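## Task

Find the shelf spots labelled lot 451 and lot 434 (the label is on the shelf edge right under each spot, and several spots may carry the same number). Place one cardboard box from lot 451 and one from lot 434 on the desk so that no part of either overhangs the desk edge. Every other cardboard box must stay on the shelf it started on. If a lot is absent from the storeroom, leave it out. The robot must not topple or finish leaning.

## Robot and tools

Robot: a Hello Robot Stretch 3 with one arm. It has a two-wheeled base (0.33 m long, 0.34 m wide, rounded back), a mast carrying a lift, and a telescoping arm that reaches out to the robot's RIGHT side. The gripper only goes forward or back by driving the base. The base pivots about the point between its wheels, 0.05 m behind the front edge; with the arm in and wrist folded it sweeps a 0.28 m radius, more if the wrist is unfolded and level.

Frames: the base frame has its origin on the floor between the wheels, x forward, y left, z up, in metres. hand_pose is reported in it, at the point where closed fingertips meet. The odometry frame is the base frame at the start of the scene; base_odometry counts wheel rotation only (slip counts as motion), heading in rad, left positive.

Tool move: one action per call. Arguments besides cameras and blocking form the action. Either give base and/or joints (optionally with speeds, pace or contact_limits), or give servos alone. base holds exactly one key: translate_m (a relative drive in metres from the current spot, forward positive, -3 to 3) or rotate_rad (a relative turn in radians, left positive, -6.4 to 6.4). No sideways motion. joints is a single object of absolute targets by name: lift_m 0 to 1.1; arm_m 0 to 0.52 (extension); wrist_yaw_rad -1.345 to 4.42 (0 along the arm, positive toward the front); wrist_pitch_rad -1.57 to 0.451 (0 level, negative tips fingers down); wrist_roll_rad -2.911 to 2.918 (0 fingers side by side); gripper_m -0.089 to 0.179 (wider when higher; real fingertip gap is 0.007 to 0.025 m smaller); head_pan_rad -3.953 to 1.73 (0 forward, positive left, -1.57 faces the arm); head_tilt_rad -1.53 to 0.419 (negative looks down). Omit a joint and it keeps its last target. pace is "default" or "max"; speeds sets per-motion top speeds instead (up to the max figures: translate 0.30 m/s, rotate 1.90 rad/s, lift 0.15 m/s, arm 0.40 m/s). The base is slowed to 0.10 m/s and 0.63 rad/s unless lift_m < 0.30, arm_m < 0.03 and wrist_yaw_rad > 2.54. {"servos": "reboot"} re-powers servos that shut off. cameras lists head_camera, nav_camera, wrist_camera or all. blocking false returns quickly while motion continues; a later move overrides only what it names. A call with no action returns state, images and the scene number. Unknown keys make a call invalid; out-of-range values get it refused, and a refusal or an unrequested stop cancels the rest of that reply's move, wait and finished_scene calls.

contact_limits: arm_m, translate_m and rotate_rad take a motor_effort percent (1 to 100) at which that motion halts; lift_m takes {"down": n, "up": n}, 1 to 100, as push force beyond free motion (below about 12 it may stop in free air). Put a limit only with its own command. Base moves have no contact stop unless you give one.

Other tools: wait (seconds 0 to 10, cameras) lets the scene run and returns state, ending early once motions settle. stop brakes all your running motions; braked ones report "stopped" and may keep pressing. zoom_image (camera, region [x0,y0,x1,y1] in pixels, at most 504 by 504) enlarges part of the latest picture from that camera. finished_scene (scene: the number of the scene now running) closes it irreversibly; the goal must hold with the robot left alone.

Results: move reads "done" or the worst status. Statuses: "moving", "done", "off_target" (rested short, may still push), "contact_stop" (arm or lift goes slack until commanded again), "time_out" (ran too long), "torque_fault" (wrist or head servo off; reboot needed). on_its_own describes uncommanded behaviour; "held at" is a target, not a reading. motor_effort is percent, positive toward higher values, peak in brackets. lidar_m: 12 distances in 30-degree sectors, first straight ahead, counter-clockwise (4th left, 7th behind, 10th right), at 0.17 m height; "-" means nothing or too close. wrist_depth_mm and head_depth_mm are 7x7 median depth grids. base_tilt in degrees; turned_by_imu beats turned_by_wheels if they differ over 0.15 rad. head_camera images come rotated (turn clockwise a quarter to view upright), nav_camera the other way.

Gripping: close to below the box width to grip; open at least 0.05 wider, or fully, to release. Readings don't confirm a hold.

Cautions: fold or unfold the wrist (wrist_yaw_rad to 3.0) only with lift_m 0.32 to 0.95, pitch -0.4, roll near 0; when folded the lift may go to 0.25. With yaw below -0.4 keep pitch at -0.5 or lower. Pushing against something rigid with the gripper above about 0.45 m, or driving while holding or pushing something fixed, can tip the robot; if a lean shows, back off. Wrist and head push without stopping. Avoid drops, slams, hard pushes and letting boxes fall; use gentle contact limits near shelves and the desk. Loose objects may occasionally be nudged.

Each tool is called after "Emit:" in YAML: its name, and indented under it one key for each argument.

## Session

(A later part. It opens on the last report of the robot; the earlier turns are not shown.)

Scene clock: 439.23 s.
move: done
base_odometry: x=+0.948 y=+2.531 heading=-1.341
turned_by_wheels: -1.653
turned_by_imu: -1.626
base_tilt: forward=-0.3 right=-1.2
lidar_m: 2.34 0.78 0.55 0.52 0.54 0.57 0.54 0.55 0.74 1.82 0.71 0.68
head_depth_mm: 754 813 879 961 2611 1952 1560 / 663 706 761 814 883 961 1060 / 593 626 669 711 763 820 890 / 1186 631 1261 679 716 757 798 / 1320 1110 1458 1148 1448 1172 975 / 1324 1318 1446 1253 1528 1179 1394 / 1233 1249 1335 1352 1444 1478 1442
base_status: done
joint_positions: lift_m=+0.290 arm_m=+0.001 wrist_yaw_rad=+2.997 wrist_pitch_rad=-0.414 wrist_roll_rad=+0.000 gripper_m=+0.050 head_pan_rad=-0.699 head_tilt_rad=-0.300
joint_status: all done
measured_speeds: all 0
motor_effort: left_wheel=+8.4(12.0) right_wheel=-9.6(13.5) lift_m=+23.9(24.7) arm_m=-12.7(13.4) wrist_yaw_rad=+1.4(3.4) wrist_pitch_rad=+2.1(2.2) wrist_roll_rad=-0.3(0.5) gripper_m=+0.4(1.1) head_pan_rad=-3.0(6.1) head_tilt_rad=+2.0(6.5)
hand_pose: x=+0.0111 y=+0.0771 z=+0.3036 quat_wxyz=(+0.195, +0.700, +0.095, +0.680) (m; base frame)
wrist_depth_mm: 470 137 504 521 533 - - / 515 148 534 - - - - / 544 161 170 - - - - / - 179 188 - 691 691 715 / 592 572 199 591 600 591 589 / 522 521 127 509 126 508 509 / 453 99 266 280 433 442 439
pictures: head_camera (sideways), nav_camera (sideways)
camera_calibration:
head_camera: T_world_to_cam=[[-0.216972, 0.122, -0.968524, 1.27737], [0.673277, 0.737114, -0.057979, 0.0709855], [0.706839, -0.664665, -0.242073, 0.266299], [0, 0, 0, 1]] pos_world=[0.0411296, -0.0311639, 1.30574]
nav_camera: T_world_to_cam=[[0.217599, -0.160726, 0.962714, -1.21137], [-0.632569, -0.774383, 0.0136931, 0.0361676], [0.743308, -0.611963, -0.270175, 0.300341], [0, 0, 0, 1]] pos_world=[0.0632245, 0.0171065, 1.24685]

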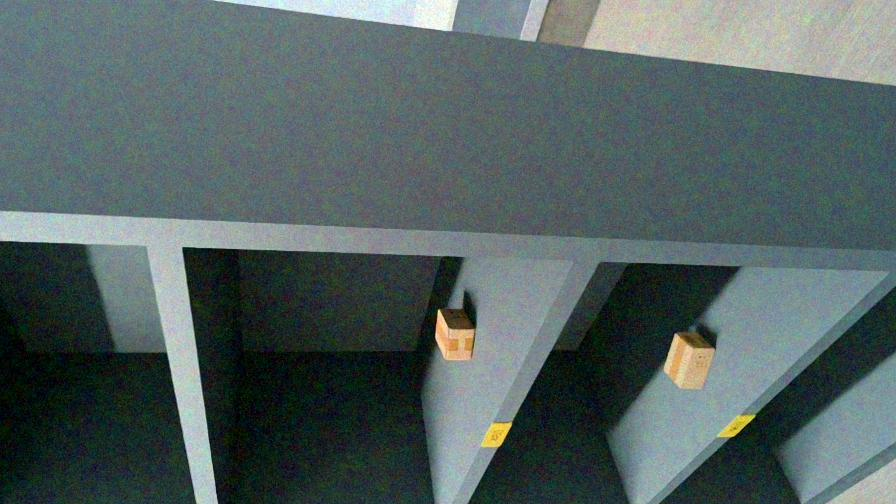

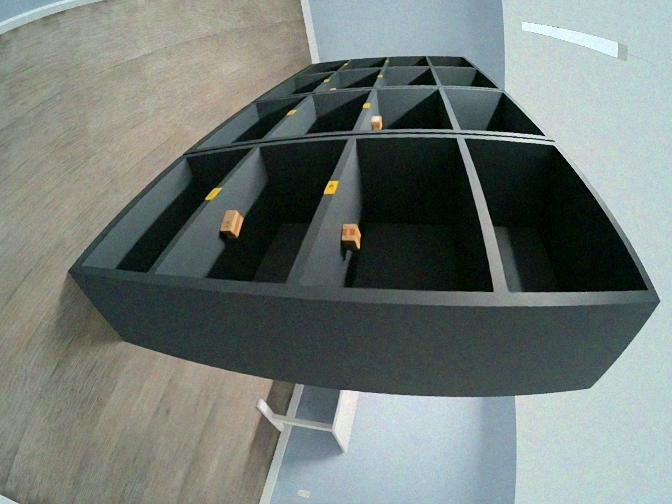

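Emit:
zoom_image:
  camera: "head_camera"
  region: [440, 380, 780, 500]

Emit:
zoom_image:
  camera: "nav_camera"
  region: [190, 50, 490, 220]

Emit:
move:
  base: {"translate_m":1.0}
  joints: {"head_pan_rad":-1.2,"head_tilt_rad":-0.35}
  cameras: ["nav_camera","head_camera"]

Scaled by 1.482 from the camera's 896x504 image, which has a finer 1280x720 frame.

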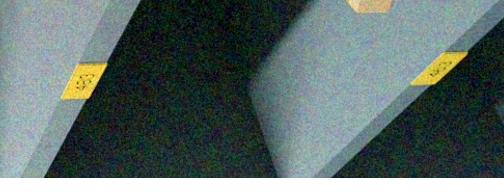

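Scaled by 1.680 from the camera's 672x504 image, which has a finer 792x594 frame.

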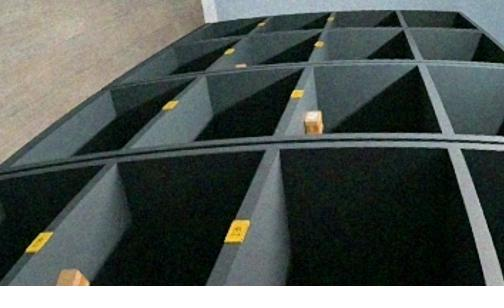

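Scene clock: 456.50 s.
move: done
base_odometry: x=+1.176 y=+1.557 heading=-1.341
turned_by_wheels: +0.000
turned_by_imu: +0.000
base_tilt: forward=-0.4 right=-1.1
lidar_m: 2.27 0.84 0.59 0.57 0.58 0.77 1.53 0.65 0.65 0.89 0.57 0.61
head_depth_mm: 351 754 791 832 623 469 885 / 355 777 815 855 655 486 878 / 361 807 843 889 647 504 875 / 372 829 876 913 642 524 876 / 406 732 805 834 635 891 866 / 415 605 637 669 632 715 790 / 423 508 528 551 563 599 644
base_status: done
joint_positions: lift_m=+0.290 arm_m=+0.001 wrist_yaw_rad=+2.997 wrist_pitch_rad=-0.414 wrist_roll_rad=+0.000 gripper_m=+0.050 head_pan_rad=-1.200 head_tilt_rad=-0.350
joint_status: all done
measured_speeds: all 0
motor_effort: left_wheel=+6.7(13.8) right_wheel=+2.1(10.4) lift_m=+26.2(27.1) arm_m=-11.2(12.9) wrist_yaw_rad=+1.8(3.3) wrist_pitch_rad=+2.0(2.2) wrist_roll_rad=-0.3(0.6) gripper_m=+0.2(0.9) head_pan_rad=+3.4(5.9) head_tilt_rad=-3.5(6.4)
hand_pose: x=+0.0111 y=+0.0771 z=+0.3036 quat_wxyz=(+0.195, +0.700, +0.095, +0.680) (m; base frame)
wrist_depth_mm: 510 137 536 - - - - / 537 147 - - - - - / - 162 170 - - - - / - 179 189 699 696 717 707 / 618 598 199 600 596 596 596 / 523 520 127 517 125 506 506 / 454 99 268 279 437 443 444
pictures: head_camera (sideways), nav_camera (sideways)
camera_calibration:
head_camera: T_world_to_cam=[[-0.149276, 0.256236, -0.955018, 1.25932], [0.94341, 0.326163, -0.0599504, 0.0719322], [0.296131, -0.909923, -0.290425, 0.331782], [0, 0, 0, 1]] pos_world=[0.0218748, -0.0442504, 1.30335]
nav_camera: T_world_to_cam=[[0.131114, -0.29021, 0.947939, -1.19148], [-0.926415, -0.376282, 0.0129384, 0.0389958], [0.352938, -0.879881, -0.31819, 0.365247], [0, 0, 0, 1]] pos_world=[0.0634365, -0.00973261, 1.24517]

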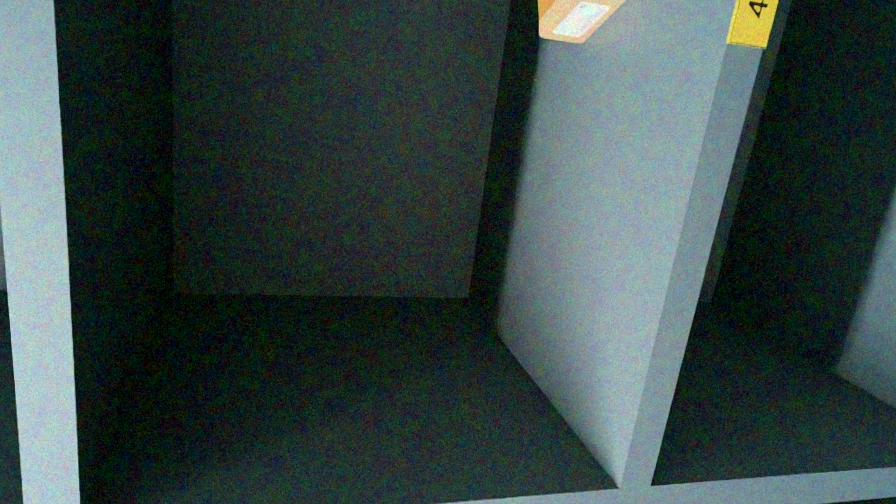

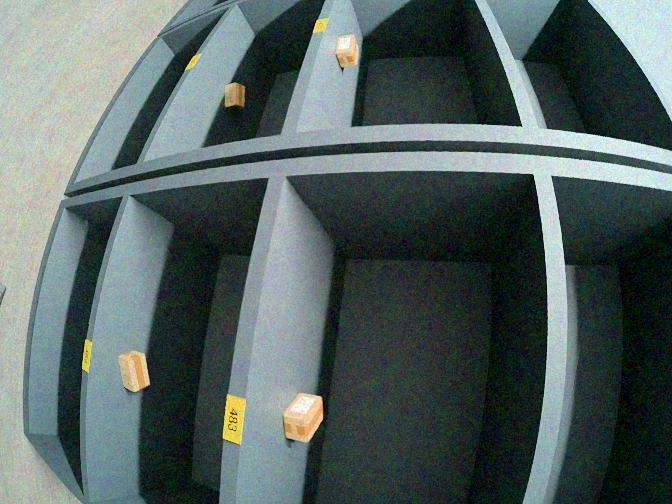

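Emit:
zoom_image:
  camera: "nav_camera"
  region: [70, 320, 150, 400]

Emit:
zoom_image:
  camera: "nav_camera"
  region: [170, 10, 350, 110]

Emit:
move:
  base: {"translate_m":0.9}
  joints: {"head_pan_rad":-1.4,"head_tilt_rad":-0.4}
  cameras: ["nav_camera","head_camera"]

Scaled by 6.300 from the camera's 672x504 image, which has a finer 792x594 frame.

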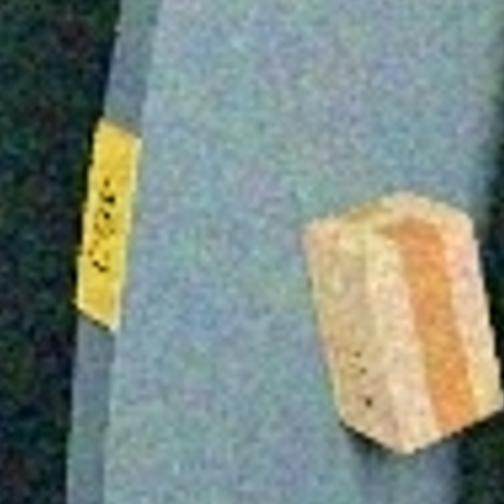

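Scaled by 2.800 from the camera's 672x504 image, which has a finer 792x594 frame.

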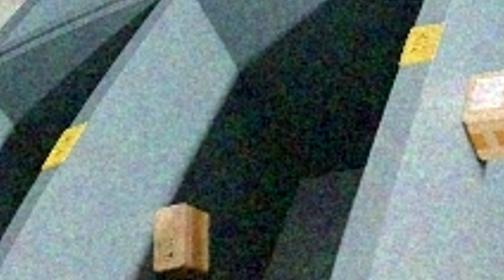

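Scene clock: 473.27 s.
move: done
base_odometry: x=+1.381 y=+0.681 heading=-1.341
turned_by_wheels: +0.000
turned_by_imu: +0.001
base_tilt: forward=-0.2 right=-1.1
lidar_m: 1.40 0.90 0.63 0.60 0.62 0.82 2.04 0.60 0.59 0.85 0.60 0.57
head_depth_mm: 438 730 778 818 601 457 847 / 445 737 785 825 596 453 842 / 453 746 797 836 524 468 807 / 460 757 804 844 552 467 807 / 469 763 818 853 581 482 830 / 479 775 830 864 577 480 824 / 490 777 822 824 572 860 823
base_status: done
joint_positions: lift_m=+0.290 arm_m=+0.001 wrist_yaw_rad=+2.997 wrist_pitch_rad=-0.414 wrist_roll_rad=+0.000 gripper_m=+0.050 head_pan_rad=-1.400 head_tilt_rad=-0.401
joint_status: all done
measured_speeds: all 0
motor_effort: left_wheel=+2.8(13.7) right_wheel=+6.8(11.0) lift_m=+28.8(29.5) arm_m=-9.8(11.5) wrist_yaw_rad=+3.0(3.8) wrist_pitch_rad=+2.0(2.2) wrist_roll_rad=-0.3(0.6) gripper_m=+0.1(0.9) head_pan_rad=-3.1(5.3) head_tilt_rad=+4.9(8.3)
hand_pose: x=+0.0111 y=+0.0771 z=+0.3036 quat_wxyz=(+0.195, +0.700, +0.095, +0.680) (m; base frame)
wrist_depth_mm: 522 137 - - - - - / - 147 - - - - - / - 161 170 - - - 808 / - 182 192 696 715 728 709 / 617 594 198 612 599 592 594 / 523 524 127 516 125 506 505 / 455 99 270 281 432 443 440
pictures: head_camera (sideways), nav_camera (sideways)
camera_calibration:
head_camera: T_world_to_cam=[[-0.103559, 0.327921, -0.939012, 1.23811], [0.988878, 0.135276, -0.0618171, 0.0740415], [0.106755, -0.93497, -0.338282, 0.395173], [0, 0, 0, 1]] pos_world=[0.0128126, -0.046544, 1.30086]
nav_camera: T_world_to_cam=[[0.0789303, -0.357243, 0.93067, -1.16864], [-0.982589, -0.185393, 0.0121694, 0.0402906], [0.168192, -0.915427, -0.365656, 0.428153], [0, 0, 0, 1]] pos_world=[0.0598182, -0.0180766, 1.24369]

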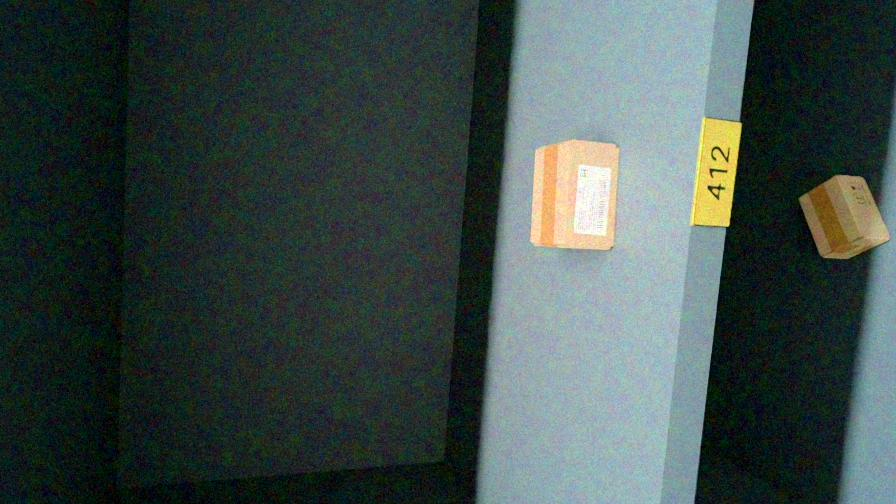

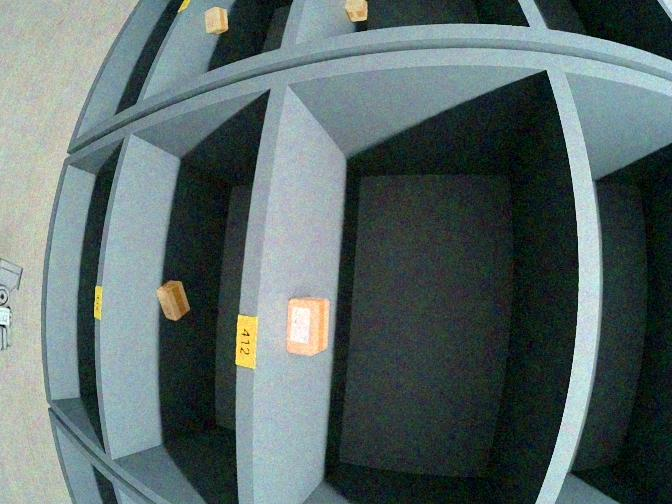

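Emit:
move:
  joints: {"head_pan_rad":-1.57,"head_tilt_rad":-0.75}
  cameras: ["head_camera"]

Emit:
move:
  base: {"translate_m":0.85}
  joints: {"head_pan_rad":-1.57,"head_tilt_rad":-0.6}
  cameras: ["head_camera","nav_camera"]

Scene clock: 483.30 s.
move: done
base_odometry: x=+1.381 y=+0.681 heading=-1.341
turned_by_wheels: +0.000
turned_by_imu: +0.000
base_tilt: forward=-0.4 right=-1.3
lidar_m: 1.40 0.90 0.63 0.60 0.62 0.82 2.04 0.60 0.59 0.85 0.59 0.57
head_depth_mm: 711 786 634 512 949 841 1098 / 704 782 629 507 953 834 1108 / 704 779 622 502 944 828 1105 / 699 774 563 498 913 806 1086 / 697 771 532 493 897 797 1080 / 696 767 600 489 924 794 1074 / 691 763 593 485 921 792 1068
base_status: not commanded
joint_positions: lift_m=+0.290 arm_m=+0.001 wrist_yaw_rad=+2.997 wrist_pitch_rad=-0.414 wrist_roll_rad=+0.000 gripper_m=+0.050 head_pan_rad=-1.576 head_tilt_rad=-0.752
joint_status: all done
measured_speeds: all 0
motor_effort: left_wheel=+3.1(3.5) right_wheel=+7.4(7.6) lift_m=+29.4(30.2) arm_m=-9.5(10.1) wrist_yaw_rad=+2.2(2.5) wrist_pitch_rad=+2.1(2.2) wrist_roll_rad=-0.3(0.4) gripper_m=+0.8(0.8) head_pan_rad=-1.8(4.3) head_tilt_rad=-5.6(7.8)
hand_pose: x=+0.0111 y=+0.0771 z=+0.3036 quat_wxyz=(+0.195, +0.700, +0.095, +0.680) (m; base frame)
wrist_depth_mm: 527 137 - - - - - / - 147 - - - - - / - 162 170 - - - 802 / - 181 192 708 714 703 715 / 615 595 197 597 601 595 594 / 526 523 127 513 125 509 506 / 451 99 269 281 434 445 440
pictures: head_camera (sideways)
camera_calibration:
head_camera: T_world_to_cam=[[-0.0430531, 0.643138, -0.764539, 1.01024], [0.997412, -0.0164353, -0.0699923, 0.0846475], [-0.0575801, -0.765574, -0.640766, 0.789741], [0, 0, 0, 1]] pos_world=[0.00453875, -0.0437237, 1.28433]

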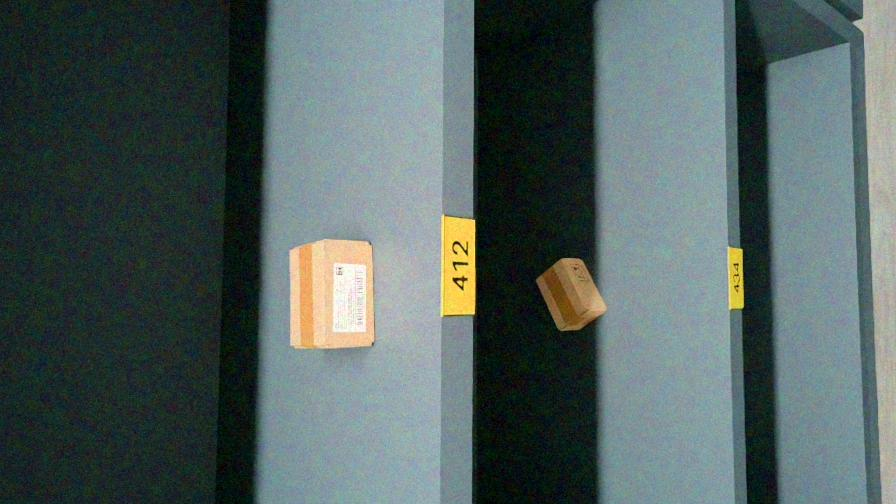

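Scene clock: 491.67 s.
move: done
base_odometry: x=+1.575 y=-0.147 heading=-1.341
turned_by_wheels: +0.000
turned_by_imu: +0.000
base_tilt: forward=-0.4 right=-1.3
lidar_m: 1.47 0.95 0.67 0.64 0.66 0.87 2.16 0.55 0.50 0.82 0.73 0.62
head_depth_mm: 671 740 796 602 483 834 735 / 668 734 793 598 480 881 734 / 664 731 788 592 476 876 730 / 660 727 783 587 471 872 726 / 659 722 777 581 467 865 722 / 656 720 775 575 447 861 720 / 654 717 770 568 460 859 715
base_status: done
joint_positions: lift_m=+0.290 arm_m=+0.001 wrist_yaw_rad=+2.997 wrist_pitch_rad=-0.414 wrist_roll_rad=+0.000 gripper_m=+0.050 head_pan_rad=-1.570 head_tilt_rad=-0.600
joint_status: all done
measured_speeds: all 0
motor_effort: left_wheel=+4.0(12.2) right_wheel=+7.7(10.6) lift_m=+29.6(31.4) arm_m=-8.2(10.1) wrist_yaw_rad=+2.1(3.0) wrist_pitch_rad=+2.1(2.2) wrist_roll_rad=-0.3(0.5) gripper_m=+0.5(0.9) head_pan_rad=+3.0(4.1) head_tilt_rad=+2.5(4.5)
hand_pose: x=+0.0111 y=+0.0771 z=+0.3036 quat_wxyz=(+0.195, +0.700, +0.095, +0.680) (m; base frame)
wrist_depth_mm: - 137 - - - - - / - 147 - - - - - / - 161 170 - - 816 823 / 717 182 220 732 722 712 716 / 615 591 197 600 597 593 592 / 529 520 127 515 125 505 503 / 459 99 268 280 435 444 440
pictures: head_camera (sideways), nav_camera (sideways)
camera_calibration:
head_camera: T_world_to_cam=[[-0.0467501, 0.519968, -0.852906, 1.12543], [0.997499, -0.0210139, -0.0674867, 0.0813543], [-0.0530138, -0.853927, -0.517685, 0.629597], [0, 0, 0, 1]] pos_world=[0.0048405, -0.0458489, 1.29131]
nav_camera: T_world_to_cam=[[0.0175178, -0.542579, 0.839822, -1.04979], [-0.999788, -0.018574, 0.00885454, 0.044798], [0.0107945, -0.8398, -0.542789, 0.659577], [0, 0, 0, 1]] pos_world=[0.0560587, -0.0148501, 1.23925]

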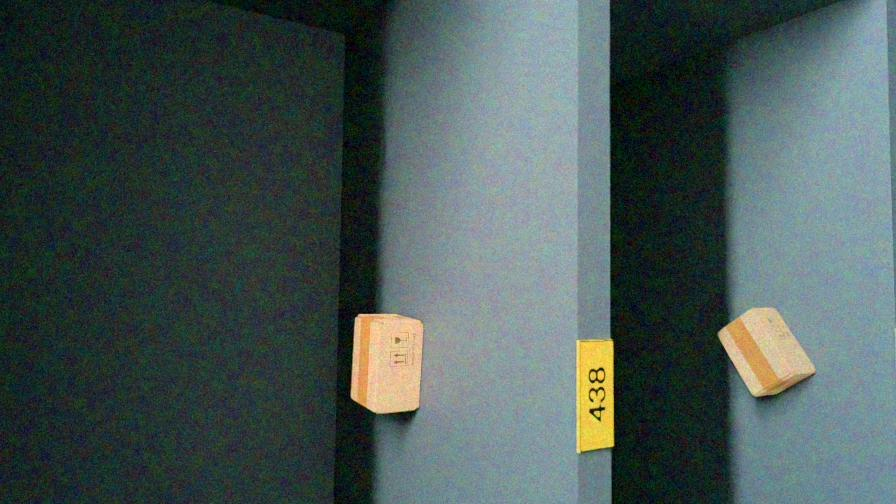

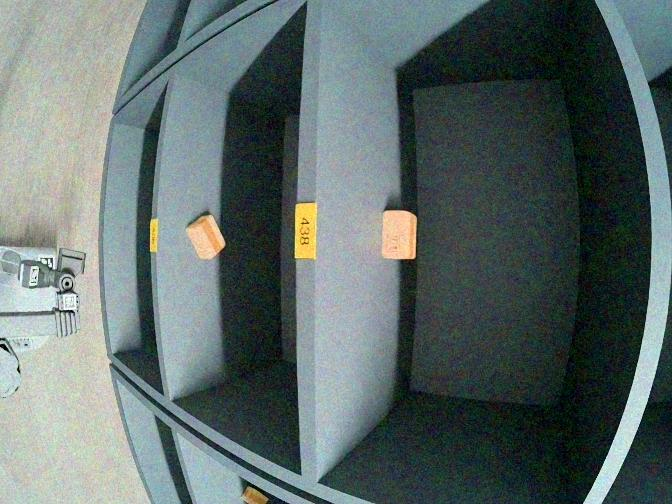

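Emit:
move:
  base: {"rotate_rad":-0.15}

Emit:
move:
  base: {"translate_m":-0.86}

Emit:
move:
  base: {"rotate_rad":0.15}
  cameras: ["head_camera"]

Emit:
zoom_image:
  camera: "head_camera"
  region: [560, 180, 800, 380]

Scene clock: 510.63 s.
move: done
base_odometry: x=+1.575 y=-0.147 heading=-1.491
turned_by_wheels: -0.150
turned_by_imu: -0.147
base_tilt: forward=-0.3 right=-1.1
lidar_m: 1.47 1.15 0.71 0.64 0.64 0.78 1.48 1.33 0.50 0.78 0.82 0.62
head_depth_mm: 599 610 626 588 504 675 746 / 692 745 778 599 499 829 768 / 686 756 815 592 476 876 744 / 673 741 798 586 472 868 724 / 662 724 783 579 468 863 723 / 647 712 763 576 448 861 712 / 636 694 748 572 443 857 715
base_status: done
joint_positions: lift_m=+0.290 arm_m=+0.001 wrist_yaw_rad=+2.997 wrist_pitch_rad=-0.414 wrist_roll_rad=+0.000 gripper_m=+0.050 head_pan_rad=-1.570 head_tilt_rad=-0.600
joint_status: not commanded
measured_speeds: all 0
motor_effort: left_wheel=+7.7(11.8) right_wheel=-10.2(13.4) lift_m=+23.4(24.3) arm_m=-7.4(8.6) wrist_yaw_rad=+1.3(2.9) wrist_pitch_rad=+2.1(2.1) wrist_roll_rad=-0.4(0.5) gripper_m=+0.0(0.7) head_pan_rad=+3.1(4.0) head_tilt_rad=+3.0(4.2)
hand_pose: x=+0.0111 y=+0.0771 z=+0.3036 quat_wxyz=(+0.195, +0.700, +0.095, +0.680) (m; base frame)
wrist_depth_mm: 529 137 - - - - - / - 148 - - - - - / - 161 170 - 830 853 888 / - 182 192 722 718 720 705 / 620 595 199 600 604 598 590 / 520 524 127 516 125 506 508 / 456 99 269 280 436 442 441
pictures: none

Scene clock: 519.10 s.
move: done
base_odometry: x=+1.506 y=+0.711 heading=-1.491
turned_by_wheels: +0.000
turned_by_imu: +0.000
base_tilt: forward=-0.3 right=-1.2
lidar_m: 1.43 0.86 0.54 0.48 0.48 0.58 1.10 1.47 0.69 0.98 0.71 0.66
head_depth_mm: 767 785 793 709 843 900 1141 / 844 919 906 665 1027 940 1140 / 828 913 901 657 1094 903 1161 / 813 893 885 650 1092 893 1161 / 795 875 871 611 1077 864 1159 / 782 858 865 603 1071 860 1124 / 769 842 849 596 1065 853 1115
base_status: done
joint_positions: lift_m=+0.290 arm_m=+0.001 wrist_yaw_rad=+2.997 wrist_pitch_rad=-0.414 wrist_roll_rad=+0.000 gripper_m=+0.050 head_pan_rad=-1.570 head_tilt_rad=-0.600
joint_status: not commanded
measured_speeds: all 0
motor_effort: left_wheel=-5.7(9.7) right_wheel=-5.9(16.2) lift_m=+25.5(27.2) arm_m=-8.5(9.0) wrist_yaw_rad=+2.4(3.3) wrist_pitch_rad=+2.1(2.2) wrist_roll_rad=-0.3(0.6) gripper_m=+0.5(1.3) head_pan_rad=+3.1(3.9) head_tilt_rad=+1.8(3.6)
hand_pose: x=+0.0111 y=+0.0771 z=+0.3036 quat_wxyz=(+0.195, +0.700, +0.095, +0.680) (m; base frame)
wrist_depth_mm: 401 137 461 495 531 - - / 440 147 505 529 - - - / 465 162 195 - - - - / 512 185 188 - 694 694 708 / 530 208 199 604 602 595 596 / 527 520 127 512 125 507 502 / 458 99 269 280 436 444 441
pictures: none

Scene clock: 520.27 s.
move: done
base_odometry: x=+1.506 y=+0.711 heading=-1.341
turned_by_wheels: +0.150
turned_by_imu: +0.148
base_tilt: forward=-0.4 right=-1.3
lidar_m: 2.20 0.71 0.50 0.48 0.49 0.65 1.62 1.45 0.69 0.98 0.66 0.72
head_depth_mm: 808 890 923 636 1036 884 1056 / 805 887 916 630 1104 883 1172 / 800 883 898 622 1097 874 1161 / 800 876 887 617 1086 870 1163 / 794 875 871 637 1080 862 1147 / 793 868 862 635 1074 862 1147 / 786 862 847 628 1067 854 1145
base_status: done
joint_positions: lift_m=+0.290 arm_m=+0.001 wrist_yaw_rad=+2.997 wrist_pitch_rad=-0.414 wrist_roll_rad=+0.000 gripper_m=+0.050 head_pan_rad=-1.570 head_tilt_rad=-0.600
joint_status: not commanded
measured_speeds: all 0
motor_effort: left_wheel=-8.8(12.0) right_wheel=+8.8(10.9) lift_m=+27.1(27.7) arm_m=-8.3(9.0) wrist_yaw_rad=+2.4(2.4) wrist_pitch_rad=+2.1(2.2) wrist_roll_rad=-0.1(0.4) gripper_m=+0.5(0.7) head_pan_rad=+2.4(3.6) head_tilt_rad=+1.2(2.1)
hand_pose: x=+0.0111 y=+0.0771 z=+0.3036 quat_wxyz=(+0.195, +0.700, +0.095, +0.680) (m; base frame)
wrist_depth_mm: 437 137 466 482 501 521 530 / 473 148 501 530 533 - - / 514 162 194 - - - - / 548 178 189 - - 664 677 / 591 580 198 603 600 597 593 / 526 524 127 514 125 504 502 / 453 99 269 280 433 442 441
pictures: head_camera (sideways)
camera_calibration:
head_camera: T_world_to_cam=[[-0.0467557, 0.51985, -0.852977, 1.12552], [0.997499, -0.0210192, -0.0674878, 0.0813556], [-0.0530124, -0.853999, -0.517567, 0.629441], [0, 0, 0, 1]] pos_world=[0.00484048, -0.0458495, 1.29131]

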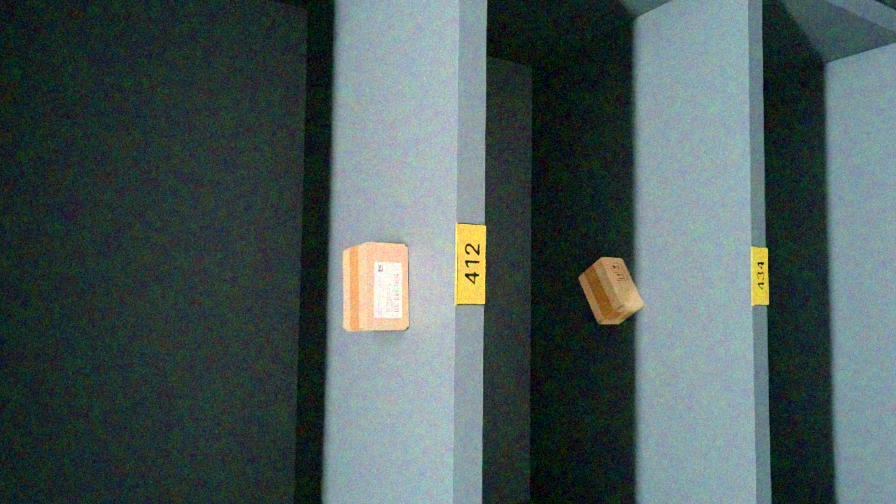

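Scaled by 2.100 from the camera's 896x504 image, which has a finer 1280x720 frame.

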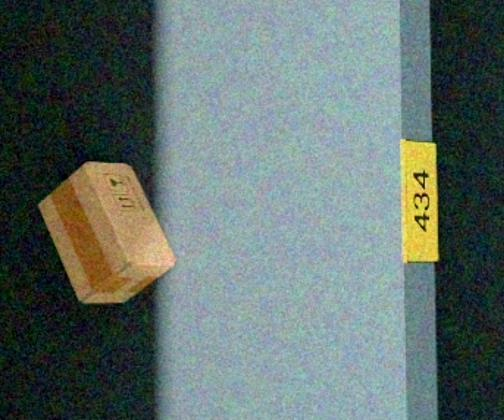

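Emit:
move:
  base: {"translate_m":-0.086}
  joints: {"lift_m":0.5}

Emit:
move:
  joints: {"wrist_yaw_rad":0.5,"gripper_m":0.179}

Emit:
move:
  joints: {"lift_m":0.51,"wrist_pitch_rad":-0.1,"arm_m":0.12}
  contact_limits: {"arm_m":30}
  cameras: ["wrist_camera","head_camera"]

Scene clock: 556.10 s.
move: done
base_odometry: x=+1.486 y=+0.794 heading=-1.341
turned_by_wheels: +0.000
turned_by_imu: -0.001
base_tilt: forward=-0.4 right=-1.4
lidar_m: 2.19 0.71 0.50 0.47 0.49 0.65 1.60 1.39 0.64 0.98 0.72 0.73
head_depth_mm: 801 868 827 671 861 846 963 / 808 890 916 665 1066 881 1116 / 806 885 898 655 1098 877 1166 / 800 881 889 649 1084 871 1155 / 797 874 875 643 1085 864 1153 / 795 870 861 634 1077 860 1146 / 793 867 851 628 1065 854 1144
base_status: done
joint_positions: lift_m=+0.500 arm_m=+0.001 wrist_yaw_rad=+2.997 wrist_pitch_rad=-0.414 wrist_roll_rad=+0.000 gripper_m=+0.050 head_pan_rad=-1.570 head_tilt_rad=-0.600
joint_status: all done
measured_speeds: all 0
motor_effort: left_wheel=-3.4(12.2) right_wheel=-8.5(10.3) lift_m=+29.5(33.5) arm_m=-9.8(10.3) wrist_yaw_rad=+1.9(3.5) wrist_pitch_rad=+2.1(2.2) wrist_roll_rad=-0.3(0.5) gripper_m=-0.1(0.9) head_pan_rad=+3.1(3.4) head_tilt_rad=+0.2(1.6)
hand_pose: x=+0.0111 y=+0.0770 z=+0.5136 quat_wxyz=(+0.195, +0.700, +0.095, +0.680) (m; base frame)
wrist_depth_mm: 432 137 464 481 491 511 531 / 471 148 502 517 536 - - / 507 161 196 - - - - / 538 178 187 - - - - / - - 197 - 150 - 819 / - - 127 732 124 759 749 / 674 643 280 662 652 664 658
pictures: none

Scene clock: 558.37 s.
move: done
base_odometry: x=+1.486 y=+0.794 heading=-1.341
turned_by_wheels: +0.000
turned_by_imu: +0.000
base_tilt: forward=-0.4 right=-1.3
lidar_m: 2.18 0.71 0.50 0.47 0.49 0.65 1.60 1.39 0.64 0.98 0.72 0.73
head_depth_mm: 804 867 831 669 862 846 960 / 808 888 916 666 1068 880 1117 / 807 883 901 656 1096 877 1162 / 803 881 889 649 1090 867 1161 / 800 877 873 643 1084 868 1154 / 792 872 860 634 1067 861 1147 / 791 869 850 630 1065 857 1148
base_status: not commanded
joint_positions: lift_m=+0.500 arm_m=+0.001 wrist_yaw_rad=+0.503 wrist_pitch_rad=-0.414 wrist_roll_rad=+0.000 gripper_m=+0.179 head_pan_rad=-1.570 head_tilt_rad=-0.600
joint_status: all done
measured_speeds: all 0
motor_effort: left_wheel=-3.9(4.1) right_wheel=-8.8(9.2) lift_m=+23.1(29.8) arm_m=-9.8(10.6) wrist_yaw_rad=-4.0(6.2) wrist_pitch_rad=+2.1(2.2) wrist_roll_rad=-0.1(0.5) gripper_m=+0.5(84.2) head_pan_rad=+3.3(3.4) head_tilt_rad=+0.3(1.1)
hand_pose: x=+0.0870 y=-0.3426 z=+0.5136 quat_wxyz=(+0.707, +0.313, -0.634, +0.031) (m; base frame)
wrist_depth_mm: - 466 437 435 427 417 446 / - 498 387 347 314 295 293 / - 572 - - 303 277 250 / - 639 - - - - - / 936 145 779 - - - - / 123 737 727 - - - - / 638 658 664 - - - 105
pictures: none

Scene clock: 560.50 s.
move: done
base_odometry: x=+1.486 y=+0.794 heading=-1.341
turned_by_wheels: +0.000
turned_by_imu: +0.000
base_tilt: forward=-0.5 right=-1.4
lidar_m: 2.19 0.71 0.50 0.47 0.49 0.65 1.61 1.40 0.64 0.98 0.72 0.73
head_depth_mm: 802 868 831 670 863 846 964 / 811 885 913 663 1068 882 1114 / 806 886 899 656 1099 876 1167 / 799 881 888 650 1096 868 1156 / 796 875 876 641 1079 867 1103 / 793 874 864 635 1069 861 1149 / 792 869 846 629 1064 856 1138
base_status: not commanded
joint_positions: lift_m=+0.510 arm_m=+0.120 wrist_yaw_rad=+0.503 wrist_pitch_rad=-0.123 wrist_roll_rad=+0.000 gripper_m=+0.179 head_pan_rad=-1.570 head_tilt_rad=-0.600
joint_status: all done
measured_speeds: all 0
motor_effort: left_wheel=-3.4(4.1) right_wheel=-8.1(8.9) lift_m=+29.3(33.3) arm_m=+13.5(15.5) wrist_yaw_rad=-2.7(5.0) wrist_pitch_rad=+3.6(6.0) wrist_roll_rad=-0.2(0.4) gripper_m=+0.6(1.1) head_pan_rad=+2.5(3.3) head_tilt_rad=-1.6(1.6)
contact_limits: arm_m 30 (drawing in: default 31, maximum 55; extending or still: default 40, maximum 69)
hand_pose: x=+0.0997 y=-0.4852 z=+0.5935 quat_wxyz=(+0.695, +0.218, -0.673, +0.133) (m; base frame)
wrist_depth_mm: 390 466 - - - - - / 392 471 - - - - - / 406 481 - - - - - / 414 447 449 446 378 408 441 / 442 320 310 310 311 308 328 / 123 139 277 248 237 237 235 / - 494 792 - 210 192 105
pictures: head_camera (sideways), wrist_camera
camera_calibration:
head_camera: T_world_to_cam=[[-0.0467557, 0.51985, -0.852977, 1.12552], [0.997499, -0.0210192, -0.0674878, 0.0813556], [-0.0530124, -0.853999, -0.517567, 0.629441], [0, 0, 0, 1]] pos_world=[0.00484048, -0.0458495, 1.29131]
wrist_camera: T_world_to_cam=[[-0.854627, -0.519049, -0.0141531, -0.151568], [-0.153873, 0.279201, -0.947824, 0.745922], [0.495919, -0.807858, -0.318481, -0.0862654], [0, 0, 0, 1]] pos_world=[0.028024, -0.356624, 0.677384]

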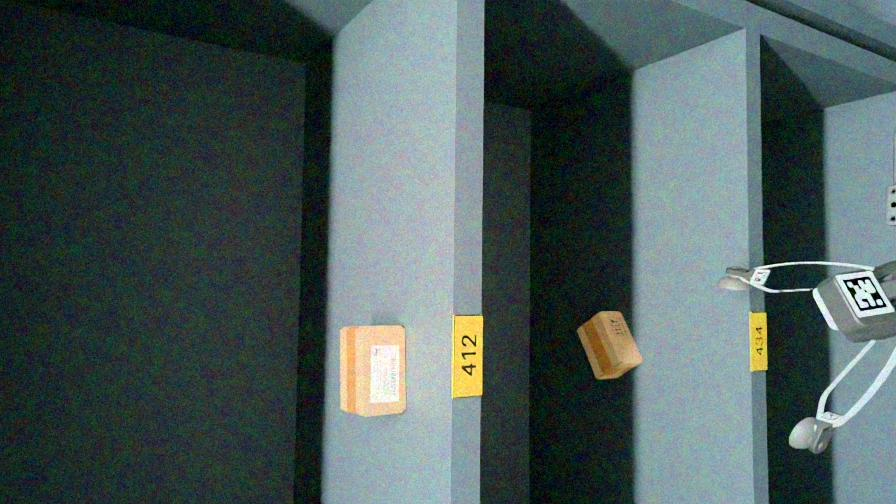

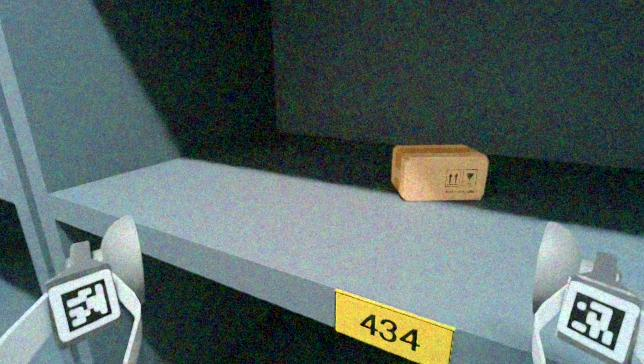

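Emit:
move:
  joints: {"lift_m":0.489,"wrist_yaw_rad":0.62,"arm_m":0.28}
  contact_limits: {"arm_m":28}
  cameras: ["wrist_camera"]

Scene clock: 579.83 s.
move: done
base_odometry: x=+1.486 y=+0.794 heading=-1.341
turned_by_wheels: +0.000
turned_by_imu: +0.000
base_tilt: forward=-0.3 right=-1.1
lidar_m: 2.19 0.71 0.50 0.47 0.48 0.65 1.60 1.39 0.64 0.98 0.72 0.73
head_depth_mm: 803 867 830 673 864 847 962 / 809 892 912 664 1064 878 1099 / 805 886 901 656 1097 876 606 / 802 877 884 651 1092 869 1076 / 796 874 876 643 1079 863 1127 / 791 873 857 634 1075 857 1143 / 788 870 846 629 1063 853 1139
base_status: not commanded
joint_positions: lift_m=+0.489 arm_m=+0.280 wrist_yaw_rad=+0.617 wrist_pitch_rad=-0.122 wrist_roll_rad=+0.000 gripper_m=+0.179 head_pan_rad=-1.570 head_tilt_rad=-0.600
joint_status: all done
measured_speeds: all 0
motor_effort: left_wheel=-3.3(4.3) right_wheel=-7.4(8.9) lift_m=+24.7(28.5) arm_m=+14.0(15.0) wrist_yaw_rad=+2.0(5.5) wrist_pitch_rad=+3.5(3.8) wrist_roll_rad=+0.0(0.4) gripper_m=+0.4(1.4) head_pan_rad=+2.7(3.1) head_tilt_rad=-1.6(2.0)
contact_limits: arm_m 28 (drawing in: default 31, maximum 55; extending or still: default 40, maximum 69)
hand_pose: x=+0.1240 y=-0.6301 z=+0.5726 quat_wxyz=(+0.686, +0.256, -0.659, +0.173) (m; base frame)
wrist_depth_mm: 368 434 506 - - - - / 377 451 - - - - - / 387 461 521 - - - - / 374 383 382 382 231 227 345 / 284 249 264 262 235 233 277 / - 144 202 202 201 201 200 / 152 164 163 164 163 162 107
pictures: wrist_camera
camera_calibration:
wrist_camera: T_world_to_cam=[[-0.790068, -0.612857, -0.0140773, -0.273499], [-0.184296, 0.259362, -0.948033, 0.761685], [0.58466, -0.746416, -0.317861, -0.19464], [0, 0, 0, 1]] pos_world=[0.038091, -0.510451, 0.656383]

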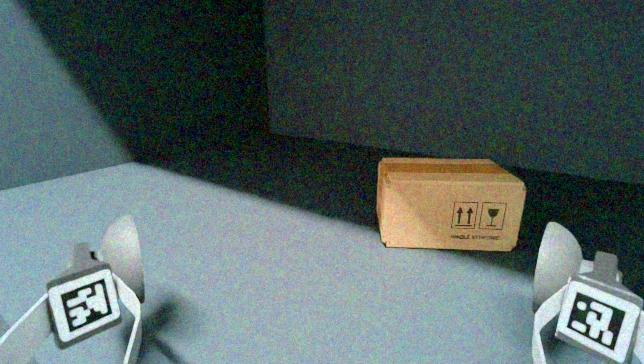

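Emit:
move:
  base: {"translate_m":-0.012}
  joints: {"arm_m":0.395}
  contact_limits: {"arm_m":28}
  cameras: ["wrist_camera"]

Emit:
move:
  joints: {"gripper_m":0.07}
  cameras: ["wrist_camera"]

Scene clock: 589.93 s.
move: done
base_odometry: x=+1.484 y=+0.806 heading=-1.341
turned_by_wheels: +0.000
turned_by_imu: +0.000
base_tilt: forward=-0.3 right=-1.3
lidar_m: 2.19 0.71 0.50 0.47 0.49 0.65 1.60 1.38 0.63 0.99 0.73 0.73
head_depth_mm: 800 850 802 671 835 835 950 / 811 890 914 664 1067 880 1092 / 805 889 902 657 1097 721 594 / 801 882 889 649 1088 757 1160 / 797 875 874 642 1081 838 1151 / 795 875 857 636 1076 863 1152 / 790 867 851 629 1066 852 1142
base_status: done
joint_positions: lift_m=+0.489 arm_m=+0.395 wrist_yaw_rad=+0.617 wrist_pitch_rad=-0.122 wrist_roll_rad=+0.000 gripper_m=+0.179 head_pan_rad=-1.570 head_tilt_rad=-0.600
joint_status: all done
measured_speeds: all 0
motor_effort: left_wheel=-3.7(8.5) right_wheel=-7.4(11.3) lift_m=+29.4(29.8) arm_m=+12.6(15.1) wrist_yaw_rad=+1.9(3.5) wrist_pitch_rad=+3.6(3.7) wrist_roll_rad=-0.3(0.4) gripper_m=+0.7(1.2) head_pan_rad=+2.1(3.2) head_tilt_rad=-1.9(3.1)
contact_limits: arm_m 28 (drawing in: default 31, maximum 55; extending or still: default 40, maximum 69)
hand_pose: x=+0.1241 y=-0.7450 z=+0.5726 quat_wxyz=(+0.686, +0.256, -0.659, +0.173) (m; base frame)
wrist_depth_mm: 383 451 - - - - - / 389 463 - - - - - / 398 470 - - - - - / 381 380 381 378 348 321 - / 282 247 234 154 163 261 260 / - 141 184 152 149 200 200 / 152 163 162 158 156 162 107
pictures: wrist_camera
camera_calibration:
wrist_camera: T_world_to_cam=[[-0.789986, -0.612963, -0.0141208, -0.343957], [-0.184301, 0.259367, -0.94803, 0.791487], [0.58477, -0.746328, -0.317866, -0.280349], [0, 0, 0, 1]] pos_world=[0.0380908, -0.625351, 0.656383]

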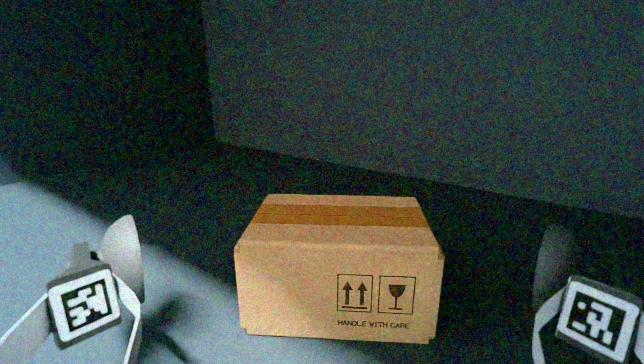

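Scene clock: 591.57 s.
move: done
base_odometry: x=+1.484 y=+0.806 heading=-1.341
turned_by_wheels: +0.000
turned_by_imu: +0.000
base_tilt: forward=-0.2 right=-1.2
lidar_m: 2.19 0.70 0.50 0.47 0.49 0.65 1.60 1.39 0.63 0.98 0.73 0.73
head_depth_mm: 802 849 801 672 834 833 952 / 808 891 915 664 1066 882 1093 / 805 885 902 658 1092 720 593 / 801 879 887 650 1091 758 1157 / 799 879 875 641 1081 838 1153 / 792 875 862 634 1075 862 1146 / 790 868 849 628 1064 856 1143
base_status: not commanded
joint_positions: lift_m=+0.489 arm_m=+0.395 wrist_yaw_rad=+0.617 wrist_pitch_rad=-0.122 wrist_roll_rad=+0.000 gripper_m=+0.070 head_pan_rad=-1.570 head_tilt_rad=-0.600
joint_status: all done
measured_speeds: all 0
motor_effort: left_wheel=-3.6(4.5) right_wheel=-7.7(8.9) lift_m=+31.2(31.3) arm_m=+11.9(14.0) wrist_yaw_rad=+2.3(3.5) wrist_pitch_rad=+3.6(3.7) wrist_roll_rad=-0.3(0.5) gripper_m=-7.7(83.3) head_pan_rad=+2.0(2.8) head_tilt_rad=-3.0(3.2)
contact_limits: arm_m 28 (drawing in: default 31, maximum 55; extending or still: default 40, maximum 69)
hand_pose: x=+0.1241 y=-0.7451 z=+0.5726 quat_wxyz=(+0.686, +0.256, -0.659, +0.173) (m; base frame)
wrist_depth_mm: 383 448 - - - - - / 386 465 - - - - - / 399 476 - - - - - / 381 381 382 380 348 320 - / 265 264 153 154 154 261 260 / 203 202 147 152 146 191 199 / 170 152 160 158 157 151 168
pictures: wrist_camera
camera_calibration:
wrist_camera: T_world_to_cam=[[-0.789986, -0.612963, -0.0141208, -0.344018], [-0.184301, 0.259367, -0.94803, 0.791513], [0.58477, -0.746328, -0.317866, -0.280424], [0, 0, 0, 1]] pos_world=[0.0380908, -0.625451, 0.656383]

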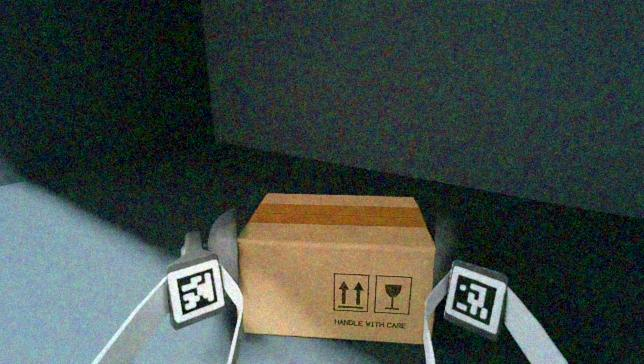

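Emit:
move:
  joints: {"gripper_m": 0.035}

Emit:
move:
  joints: {"lift_m": 0.56}
  speeds: {"lift_m": 0.06}
  cameras: ["wrist_camera","head_camera"]

Scene clock: 623.23 s.
move: done
base_odometry: x=+1.484 y=+0.806 heading=-1.341
turned_by_wheels: +0.000
turned_by_imu: +0.000
base_tilt: forward=-0.2 right=-1.2
lidar_m: 2.18 0.71 0.50 0.47 0.49 0.65 1.60 1.38 0.63 0.98 0.73 0.73
head_depth_mm: 803 852 801 671 836 836 949 / 811 890 915 664 1065 882 1094 / 805 883 901 658 1096 721 594 / 800 880 890 649 1089 762 1162 / 799 877 875 643 1083 840 1148 / 795 871 860 633 1069 861 1147 / 790 868 849 628 1064 855 1137
base_status: not commanded
joint_positions: lift_m=+0.489 arm_m=+0.395 wrist_yaw_rad=+0.617 wrist_pitch_rad=-0.122 wrist_roll_rad=+0.000 gripper_m=+0.036 head_pan_rad=-1.570 head_tilt_rad=-0.600
joint_status: all done
measured_speeds: all 0
motor_effort: left_wheel=-4.1(4.2) right_wheel=-7.7(8.4) lift_m=+31.0(31.3) arm_m=+4.8(6.7) wrist_yaw_rad=+1.8(3.2) wrist_pitch_rad=+3.5(3.7) wrist_roll_rad=-0.2(0.3) gripper_m=-17.1(90.6) head_pan_rad=+1.6(2.6) head_tilt_rad=-3.2(3.9)
contact_limits: arm_m 28 (drawing in: default 31, maximum 55; extending or still: default 40, maximum 69)
hand_pose: x=+0.1241 y=-0.7451 z=+0.5727 quat_wxyz=(+0.686, +0.256, -0.659, +0.173) (m; base frame)
wrist_depth_mm: 383 451 - - - - - / 387 465 - - - - - / 401 476 - - - - - / 383 380 379 378 346 319 - / 267 264 155 154 154 261 260 / 202 201 133 151 146 191 199 / 164 152 157 157 156 123 168
pictures: none

Scene clock: 625.00 s.
move: done
base_odometry: x=+1.484 y=+0.806 heading=-1.341
turned_by_wheels: +0.000
turned_by_imu: +0.000
base_tilt: forward=-0.4 right=-1.2
lidar_m: 2.18 0.71 0.50 0.47 0.49 0.65 1.60 1.38 0.63 0.98 0.73 0.73
head_depth_mm: 803 850 802 671 834 835 952 / 807 887 913 663 1065 879 1026 / 805 884 896 657 1094 654 1084 / 800 881 884 649 1088 821 1161 / 798 877 871 643 973 842 1155 / 794 873 862 634 1037 863 1145 / 795 867 849 629 1069 855 1140
base_status: not commanded
joint_positions: lift_m=+0.560 arm_m=+0.395 wrist_yaw_rad=+0.617 wrist_pitch_rad=-0.125 wrist_roll_rad=+0.000 gripper_m=+0.036 head_pan_rad=-1.570 head_tilt_rad=-0.600
joint_status: all done
measured_speeds: all 0
motor_effort: left_wheel=-4.1(4.4) right_wheel=-7.8(8.3) lift_m=+31.0(34.2) arm_m=+2.1(5.0) wrist_yaw_rad=+2.2(3.3) wrist_pitch_rad=+4.2(4.3) wrist_roll_rad=+0.0(0.4) gripper_m=-16.7(17.5) head_pan_rad=+2.3(2.8) head_tilt_rad=-4.0(4.3)
contact_limits: arm_m 28 (drawing in: default 31, maximum 55; extending or still: default 40, maximum 69)
hand_pose: x=+0.1240 y=-0.7449 z=+0.6429 quat_wxyz=(+0.686, +0.257, -0.659, +0.172) (m; base frame)
wrist_depth_mm: 380 453 - - - - - / 386 464 - - - - - / 401 469 - - - - - / 410 476 550 - - - - / 392 415 155 155 154 - - / 319 318 134 151 145 300 301 / 267 239 238 159 238 123 255
pictures: head_camera (sideways), wrist_camera
camera_calibration:
head_camera: T_world_to_cam=[[-0.0467557, 0.51985, -0.852977, 1.12552], [0.997499, -0.0210192, -0.0674878, 0.0813556], [-0.0530124, -0.853999, -0.517567, 0.629441], [0, 0, 0, 1]] pos_world=[0.00484048, -0.0458495, 1.29131]
wrist_camera: T_world_to_cam=[[-0.789982, -0.612964, -0.0142894, -0.342819], [-0.185903, 0.261668, -0.947085, 0.859374], [0.584268, -0.745524, -0.320665, -0.255454], [0, 0, 0, 1]] pos_world=[0.0381924, -0.625453, 0.727087]

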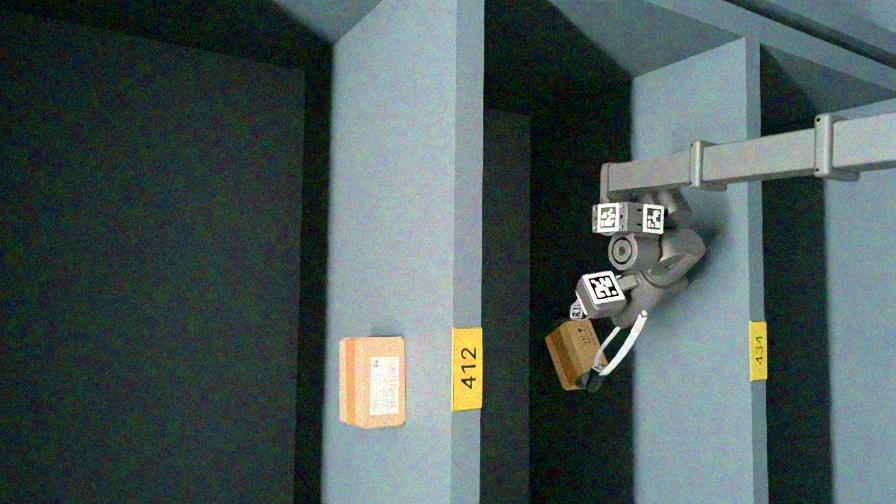

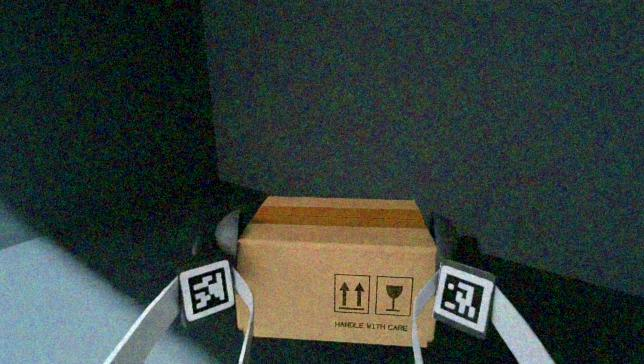

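Emit:
move:
  joints: {"arm_m": 0.0}

Emit:
move:
  joints: {"wrist_yaw_rad": 1.75}
  speeds: {"wrist_yaw_rad": 0.6}
  cameras: ["wrist_camera","head_camera"]

Scene clock: 638.73 s.
move: done
base_odometry: x=+1.484 y=+0.806 heading=-1.341
turned_by_wheels: +0.000
turned_by_imu: +0.000
base_tilt: forward=-0.3 right=-1.3
lidar_m: 2.19 0.70 0.50 0.47 0.49 0.65 1.60 1.38 0.63 0.98 0.73 0.73
head_depth_mm: 803 853 801 670 834 835 951 / 807 888 913 663 1063 878 1117 / 804 882 904 655 1099 874 1163 / 802 882 890 649 1086 870 1158 / 797 876 874 644 1083 866 1152 / 794 875 862 634 1077 857 606 / 791 867 850 628 1068 858 1138
base_status: not commanded
joint_positions: lift_m=+0.560 arm_m=+0.001 wrist_yaw_rad=+0.617 wrist_pitch_rad=-0.125 wrist_roll_rad=+0.000 gripper_m=+0.036 head_pan_rad=-1.570 head_tilt_rad=-0.600
joint_status: all done
measured_speeds: all 0
motor_effort: left_wheel=-4.2(4.4) right_wheel=-7.9(8.5) lift_m=+29.9(31.2) arm_m=-11.9(14.8) wrist_yaw_rad=+2.8(3.1) wrist_pitch_rad=+4.3(4.3) wrist_roll_rad=+0.0(0.6) gripper_m=-17.1(17.8) head_pan_rad=+1.5(2.6) head_tilt_rad=-5.1(5.9)
hand_pose: x=+0.1239 y=-0.3505 z=+0.6427 quat_wxyz=(+0.686, +0.257, -0.659, +0.172) (m; base frame)
wrist_depth_mm: - 524 501 - - - - / - - - - - - - / - 889 - - - - - / - - 538 - 500 550 544 / - - 154 154 155 416 412 / - - 134 151 145 304 315 / - 815 159 158 154 110 276
pictures: none

Scene clock: 641.17 s.
move: done
base_odometry: x=+1.484 y=+0.806 heading=-1.341
turned_by_wheels: +0.000
turned_by_imu: +0.000
base_tilt: forward=-0.3 right=-1.1
lidar_m: 2.19 0.70 0.50 0.47 0.49 0.65 1.60 1.39 0.63 0.98 0.73 0.73
head_depth_mm: 805 850 801 671 832 838 952 / 810 888 914 663 1062 880 1113 / 805 888 901 656 1096 873 1168 / 799 881 889 648 1091 870 1160 / 798 879 877 642 1079 866 1149 / 796 872 861 635 1070 862 1146 / 790 868 851 629 1064 858 1138
base_status: not commanded
joint_positions: lift_m=+0.560 arm_m=+0.001 wrist_yaw_rad=+1.747 wrist_pitch_rad=-0.125 wrist_roll_rad=+0.000 gripper_m=+0.036 head_pan_rad=-1.570 head_tilt_rad=-0.600
joint_status: all done
measured_speeds: all 0
motor_effort: left_wheel=-3.7(4.3) right_wheel=-8.2(8.9) lift_m=+29.1(30.4) arm_m=-10.1(12.6) wrist_yaw_rad=+1.9(5.9) wrist_pitch_rad=+4.3(4.3) wrist_roll_rad=-0.2(0.4) gripper_m=-16.8(17.4) head_pan_rad=+2.1(2.4) head_tilt_rad=-4.7(5.9)
hand_pose: x=+0.2260 y=-0.1016 z=+0.6427 quat_wxyz=(+0.487, +0.570, -0.419, +0.512) (m; base frame)
wrist_depth_mm: - - - - - - - / - - - - - - - / - - - - - - - / - - - - - - - / - - 155 155 155 - - / - - 133 152 146 - - / - 890 901 159 893 120 -
pictures: head_camera (sideways), wrist_camera
camera_calibration:
head_camera: T_world_to_cam=[[-0.0467445, 0.520086, -0.852834, 1.12534], [0.997499, -0.0210087, -0.0674855, 0.0813531], [-0.0530152, -0.853856, -0.517803, 0.629753], [0, 0, 0, 1]] pos_world=[0.00484051, -0.0458484, 1.29131]
wrist_camera: T_world_to_cam=[[0.217181, -0.976028, -0.0142407, -0.132448], [-0.316555, -0.0566229, -0.946883, 0.706891], [0.923377, 0.210153, -0.321264, 0.185301], [0, 0, 0, 1]] pos_world=[0.0814324, -0.128189, 0.726987]

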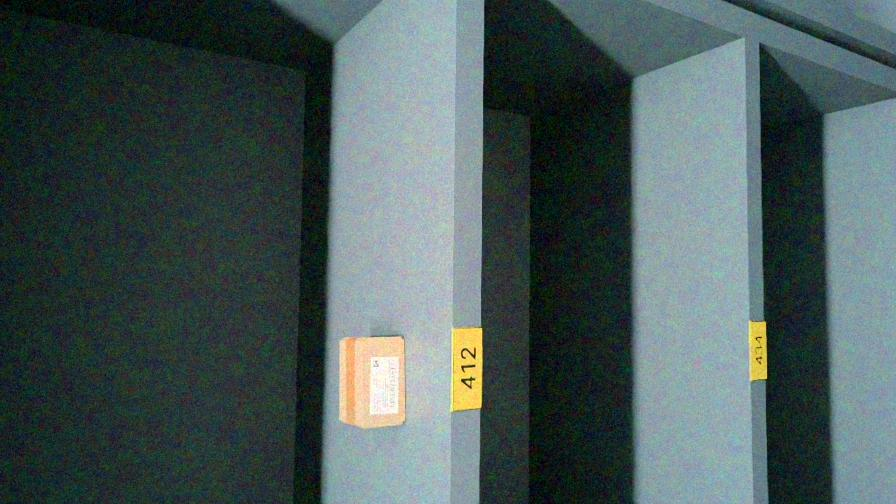

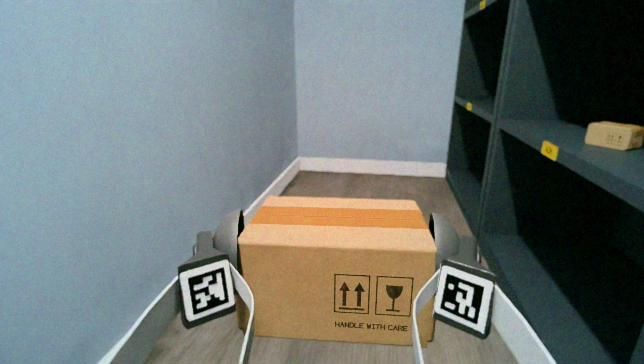

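Emit:
move:
  joints: {"head_pan_rad": -3.14, "head_tilt_rad": -0.4}
  cameras: ["nav_camera"]

Scene clock: 651.80 s.
move: done
base_odometry: x=+1.484 y=+0.806 heading=-1.341
turned_by_wheels: +0.000
turned_by_imu: +0.000
base_tilt: forward=-0.2 right=-1.3
lidar_m: 2.19 0.70 0.50 0.47 0.49 0.65 1.60 1.39 0.63 0.98 0.73 0.73
head_depth_mm: 1060 1059 1059 1054 1052 1049 1050 / 1437 1425 1422 1421 1420 1411 1330 / 2005 2085 2175 2175 2092 1781 1414 / 1994 2101 2257 2439 2396 1782 1406 / 1975 2079 2225 2400 2379 1767 1394 / 1950 2059 2216 2361 2350 1749 1383 / 1927 2044 2163 2376 2357 1733 1385
base_status: not commanded
joint_positions: lift_m=+0.560 arm_m=+0.001 wrist_yaw_rad=+1.747 wrist_pitch_rad=-0.125 wrist_roll_rad=+0.000 gripper_m=+0.036 head_pan_rad=-3.176 head_tilt_rad=-0.401
joint_status: all done
measured_speeds: all 0
motor_effort: left_wheel=-3.9(4.3) right_wheel=-7.9(8.3) lift_m=+28.0(28.6) arm_m=-6.9(8.3) wrist_yaw_rad=+2.5(3.4) wrist_pitch_rad=+4.3(4.3) wrist_roll_rad=-0.3(0.5) gripper_m=-16.8(17.6) head_pan_rad=+3.4(5.9) head_tilt_rad=+5.5(7.9)
hand_pose: x=+0.2260 y=-0.1016 z=+0.6427 quat_wxyz=(+0.487, +0.570, -0.419, +0.512) (m; base frame)
wrist_depth_mm: - - - - - - - / - - - - - - - / - - - - - - - / - - - - - - - / - - 154 155 155 - - / - - 133 151 146 - - / - 908 895 159 875 120 -
pictures: nav_camera (sideways)
camera_calibration:
nav_camera: T_world_to_cam=[[-0.366251, -0.00440604, 0.930506, -1.16574], [0.0188857, 0.999748, 0.0121674, 0.034249], [-0.930324, 0.0220296, -0.366076, 0.435343], [0, 0, 0, 1]] pos_world=[-0.0225926, -0.0489671, 1.24368]

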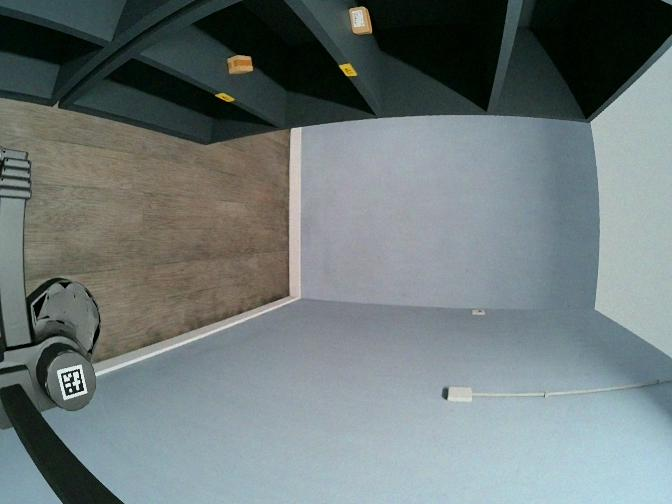

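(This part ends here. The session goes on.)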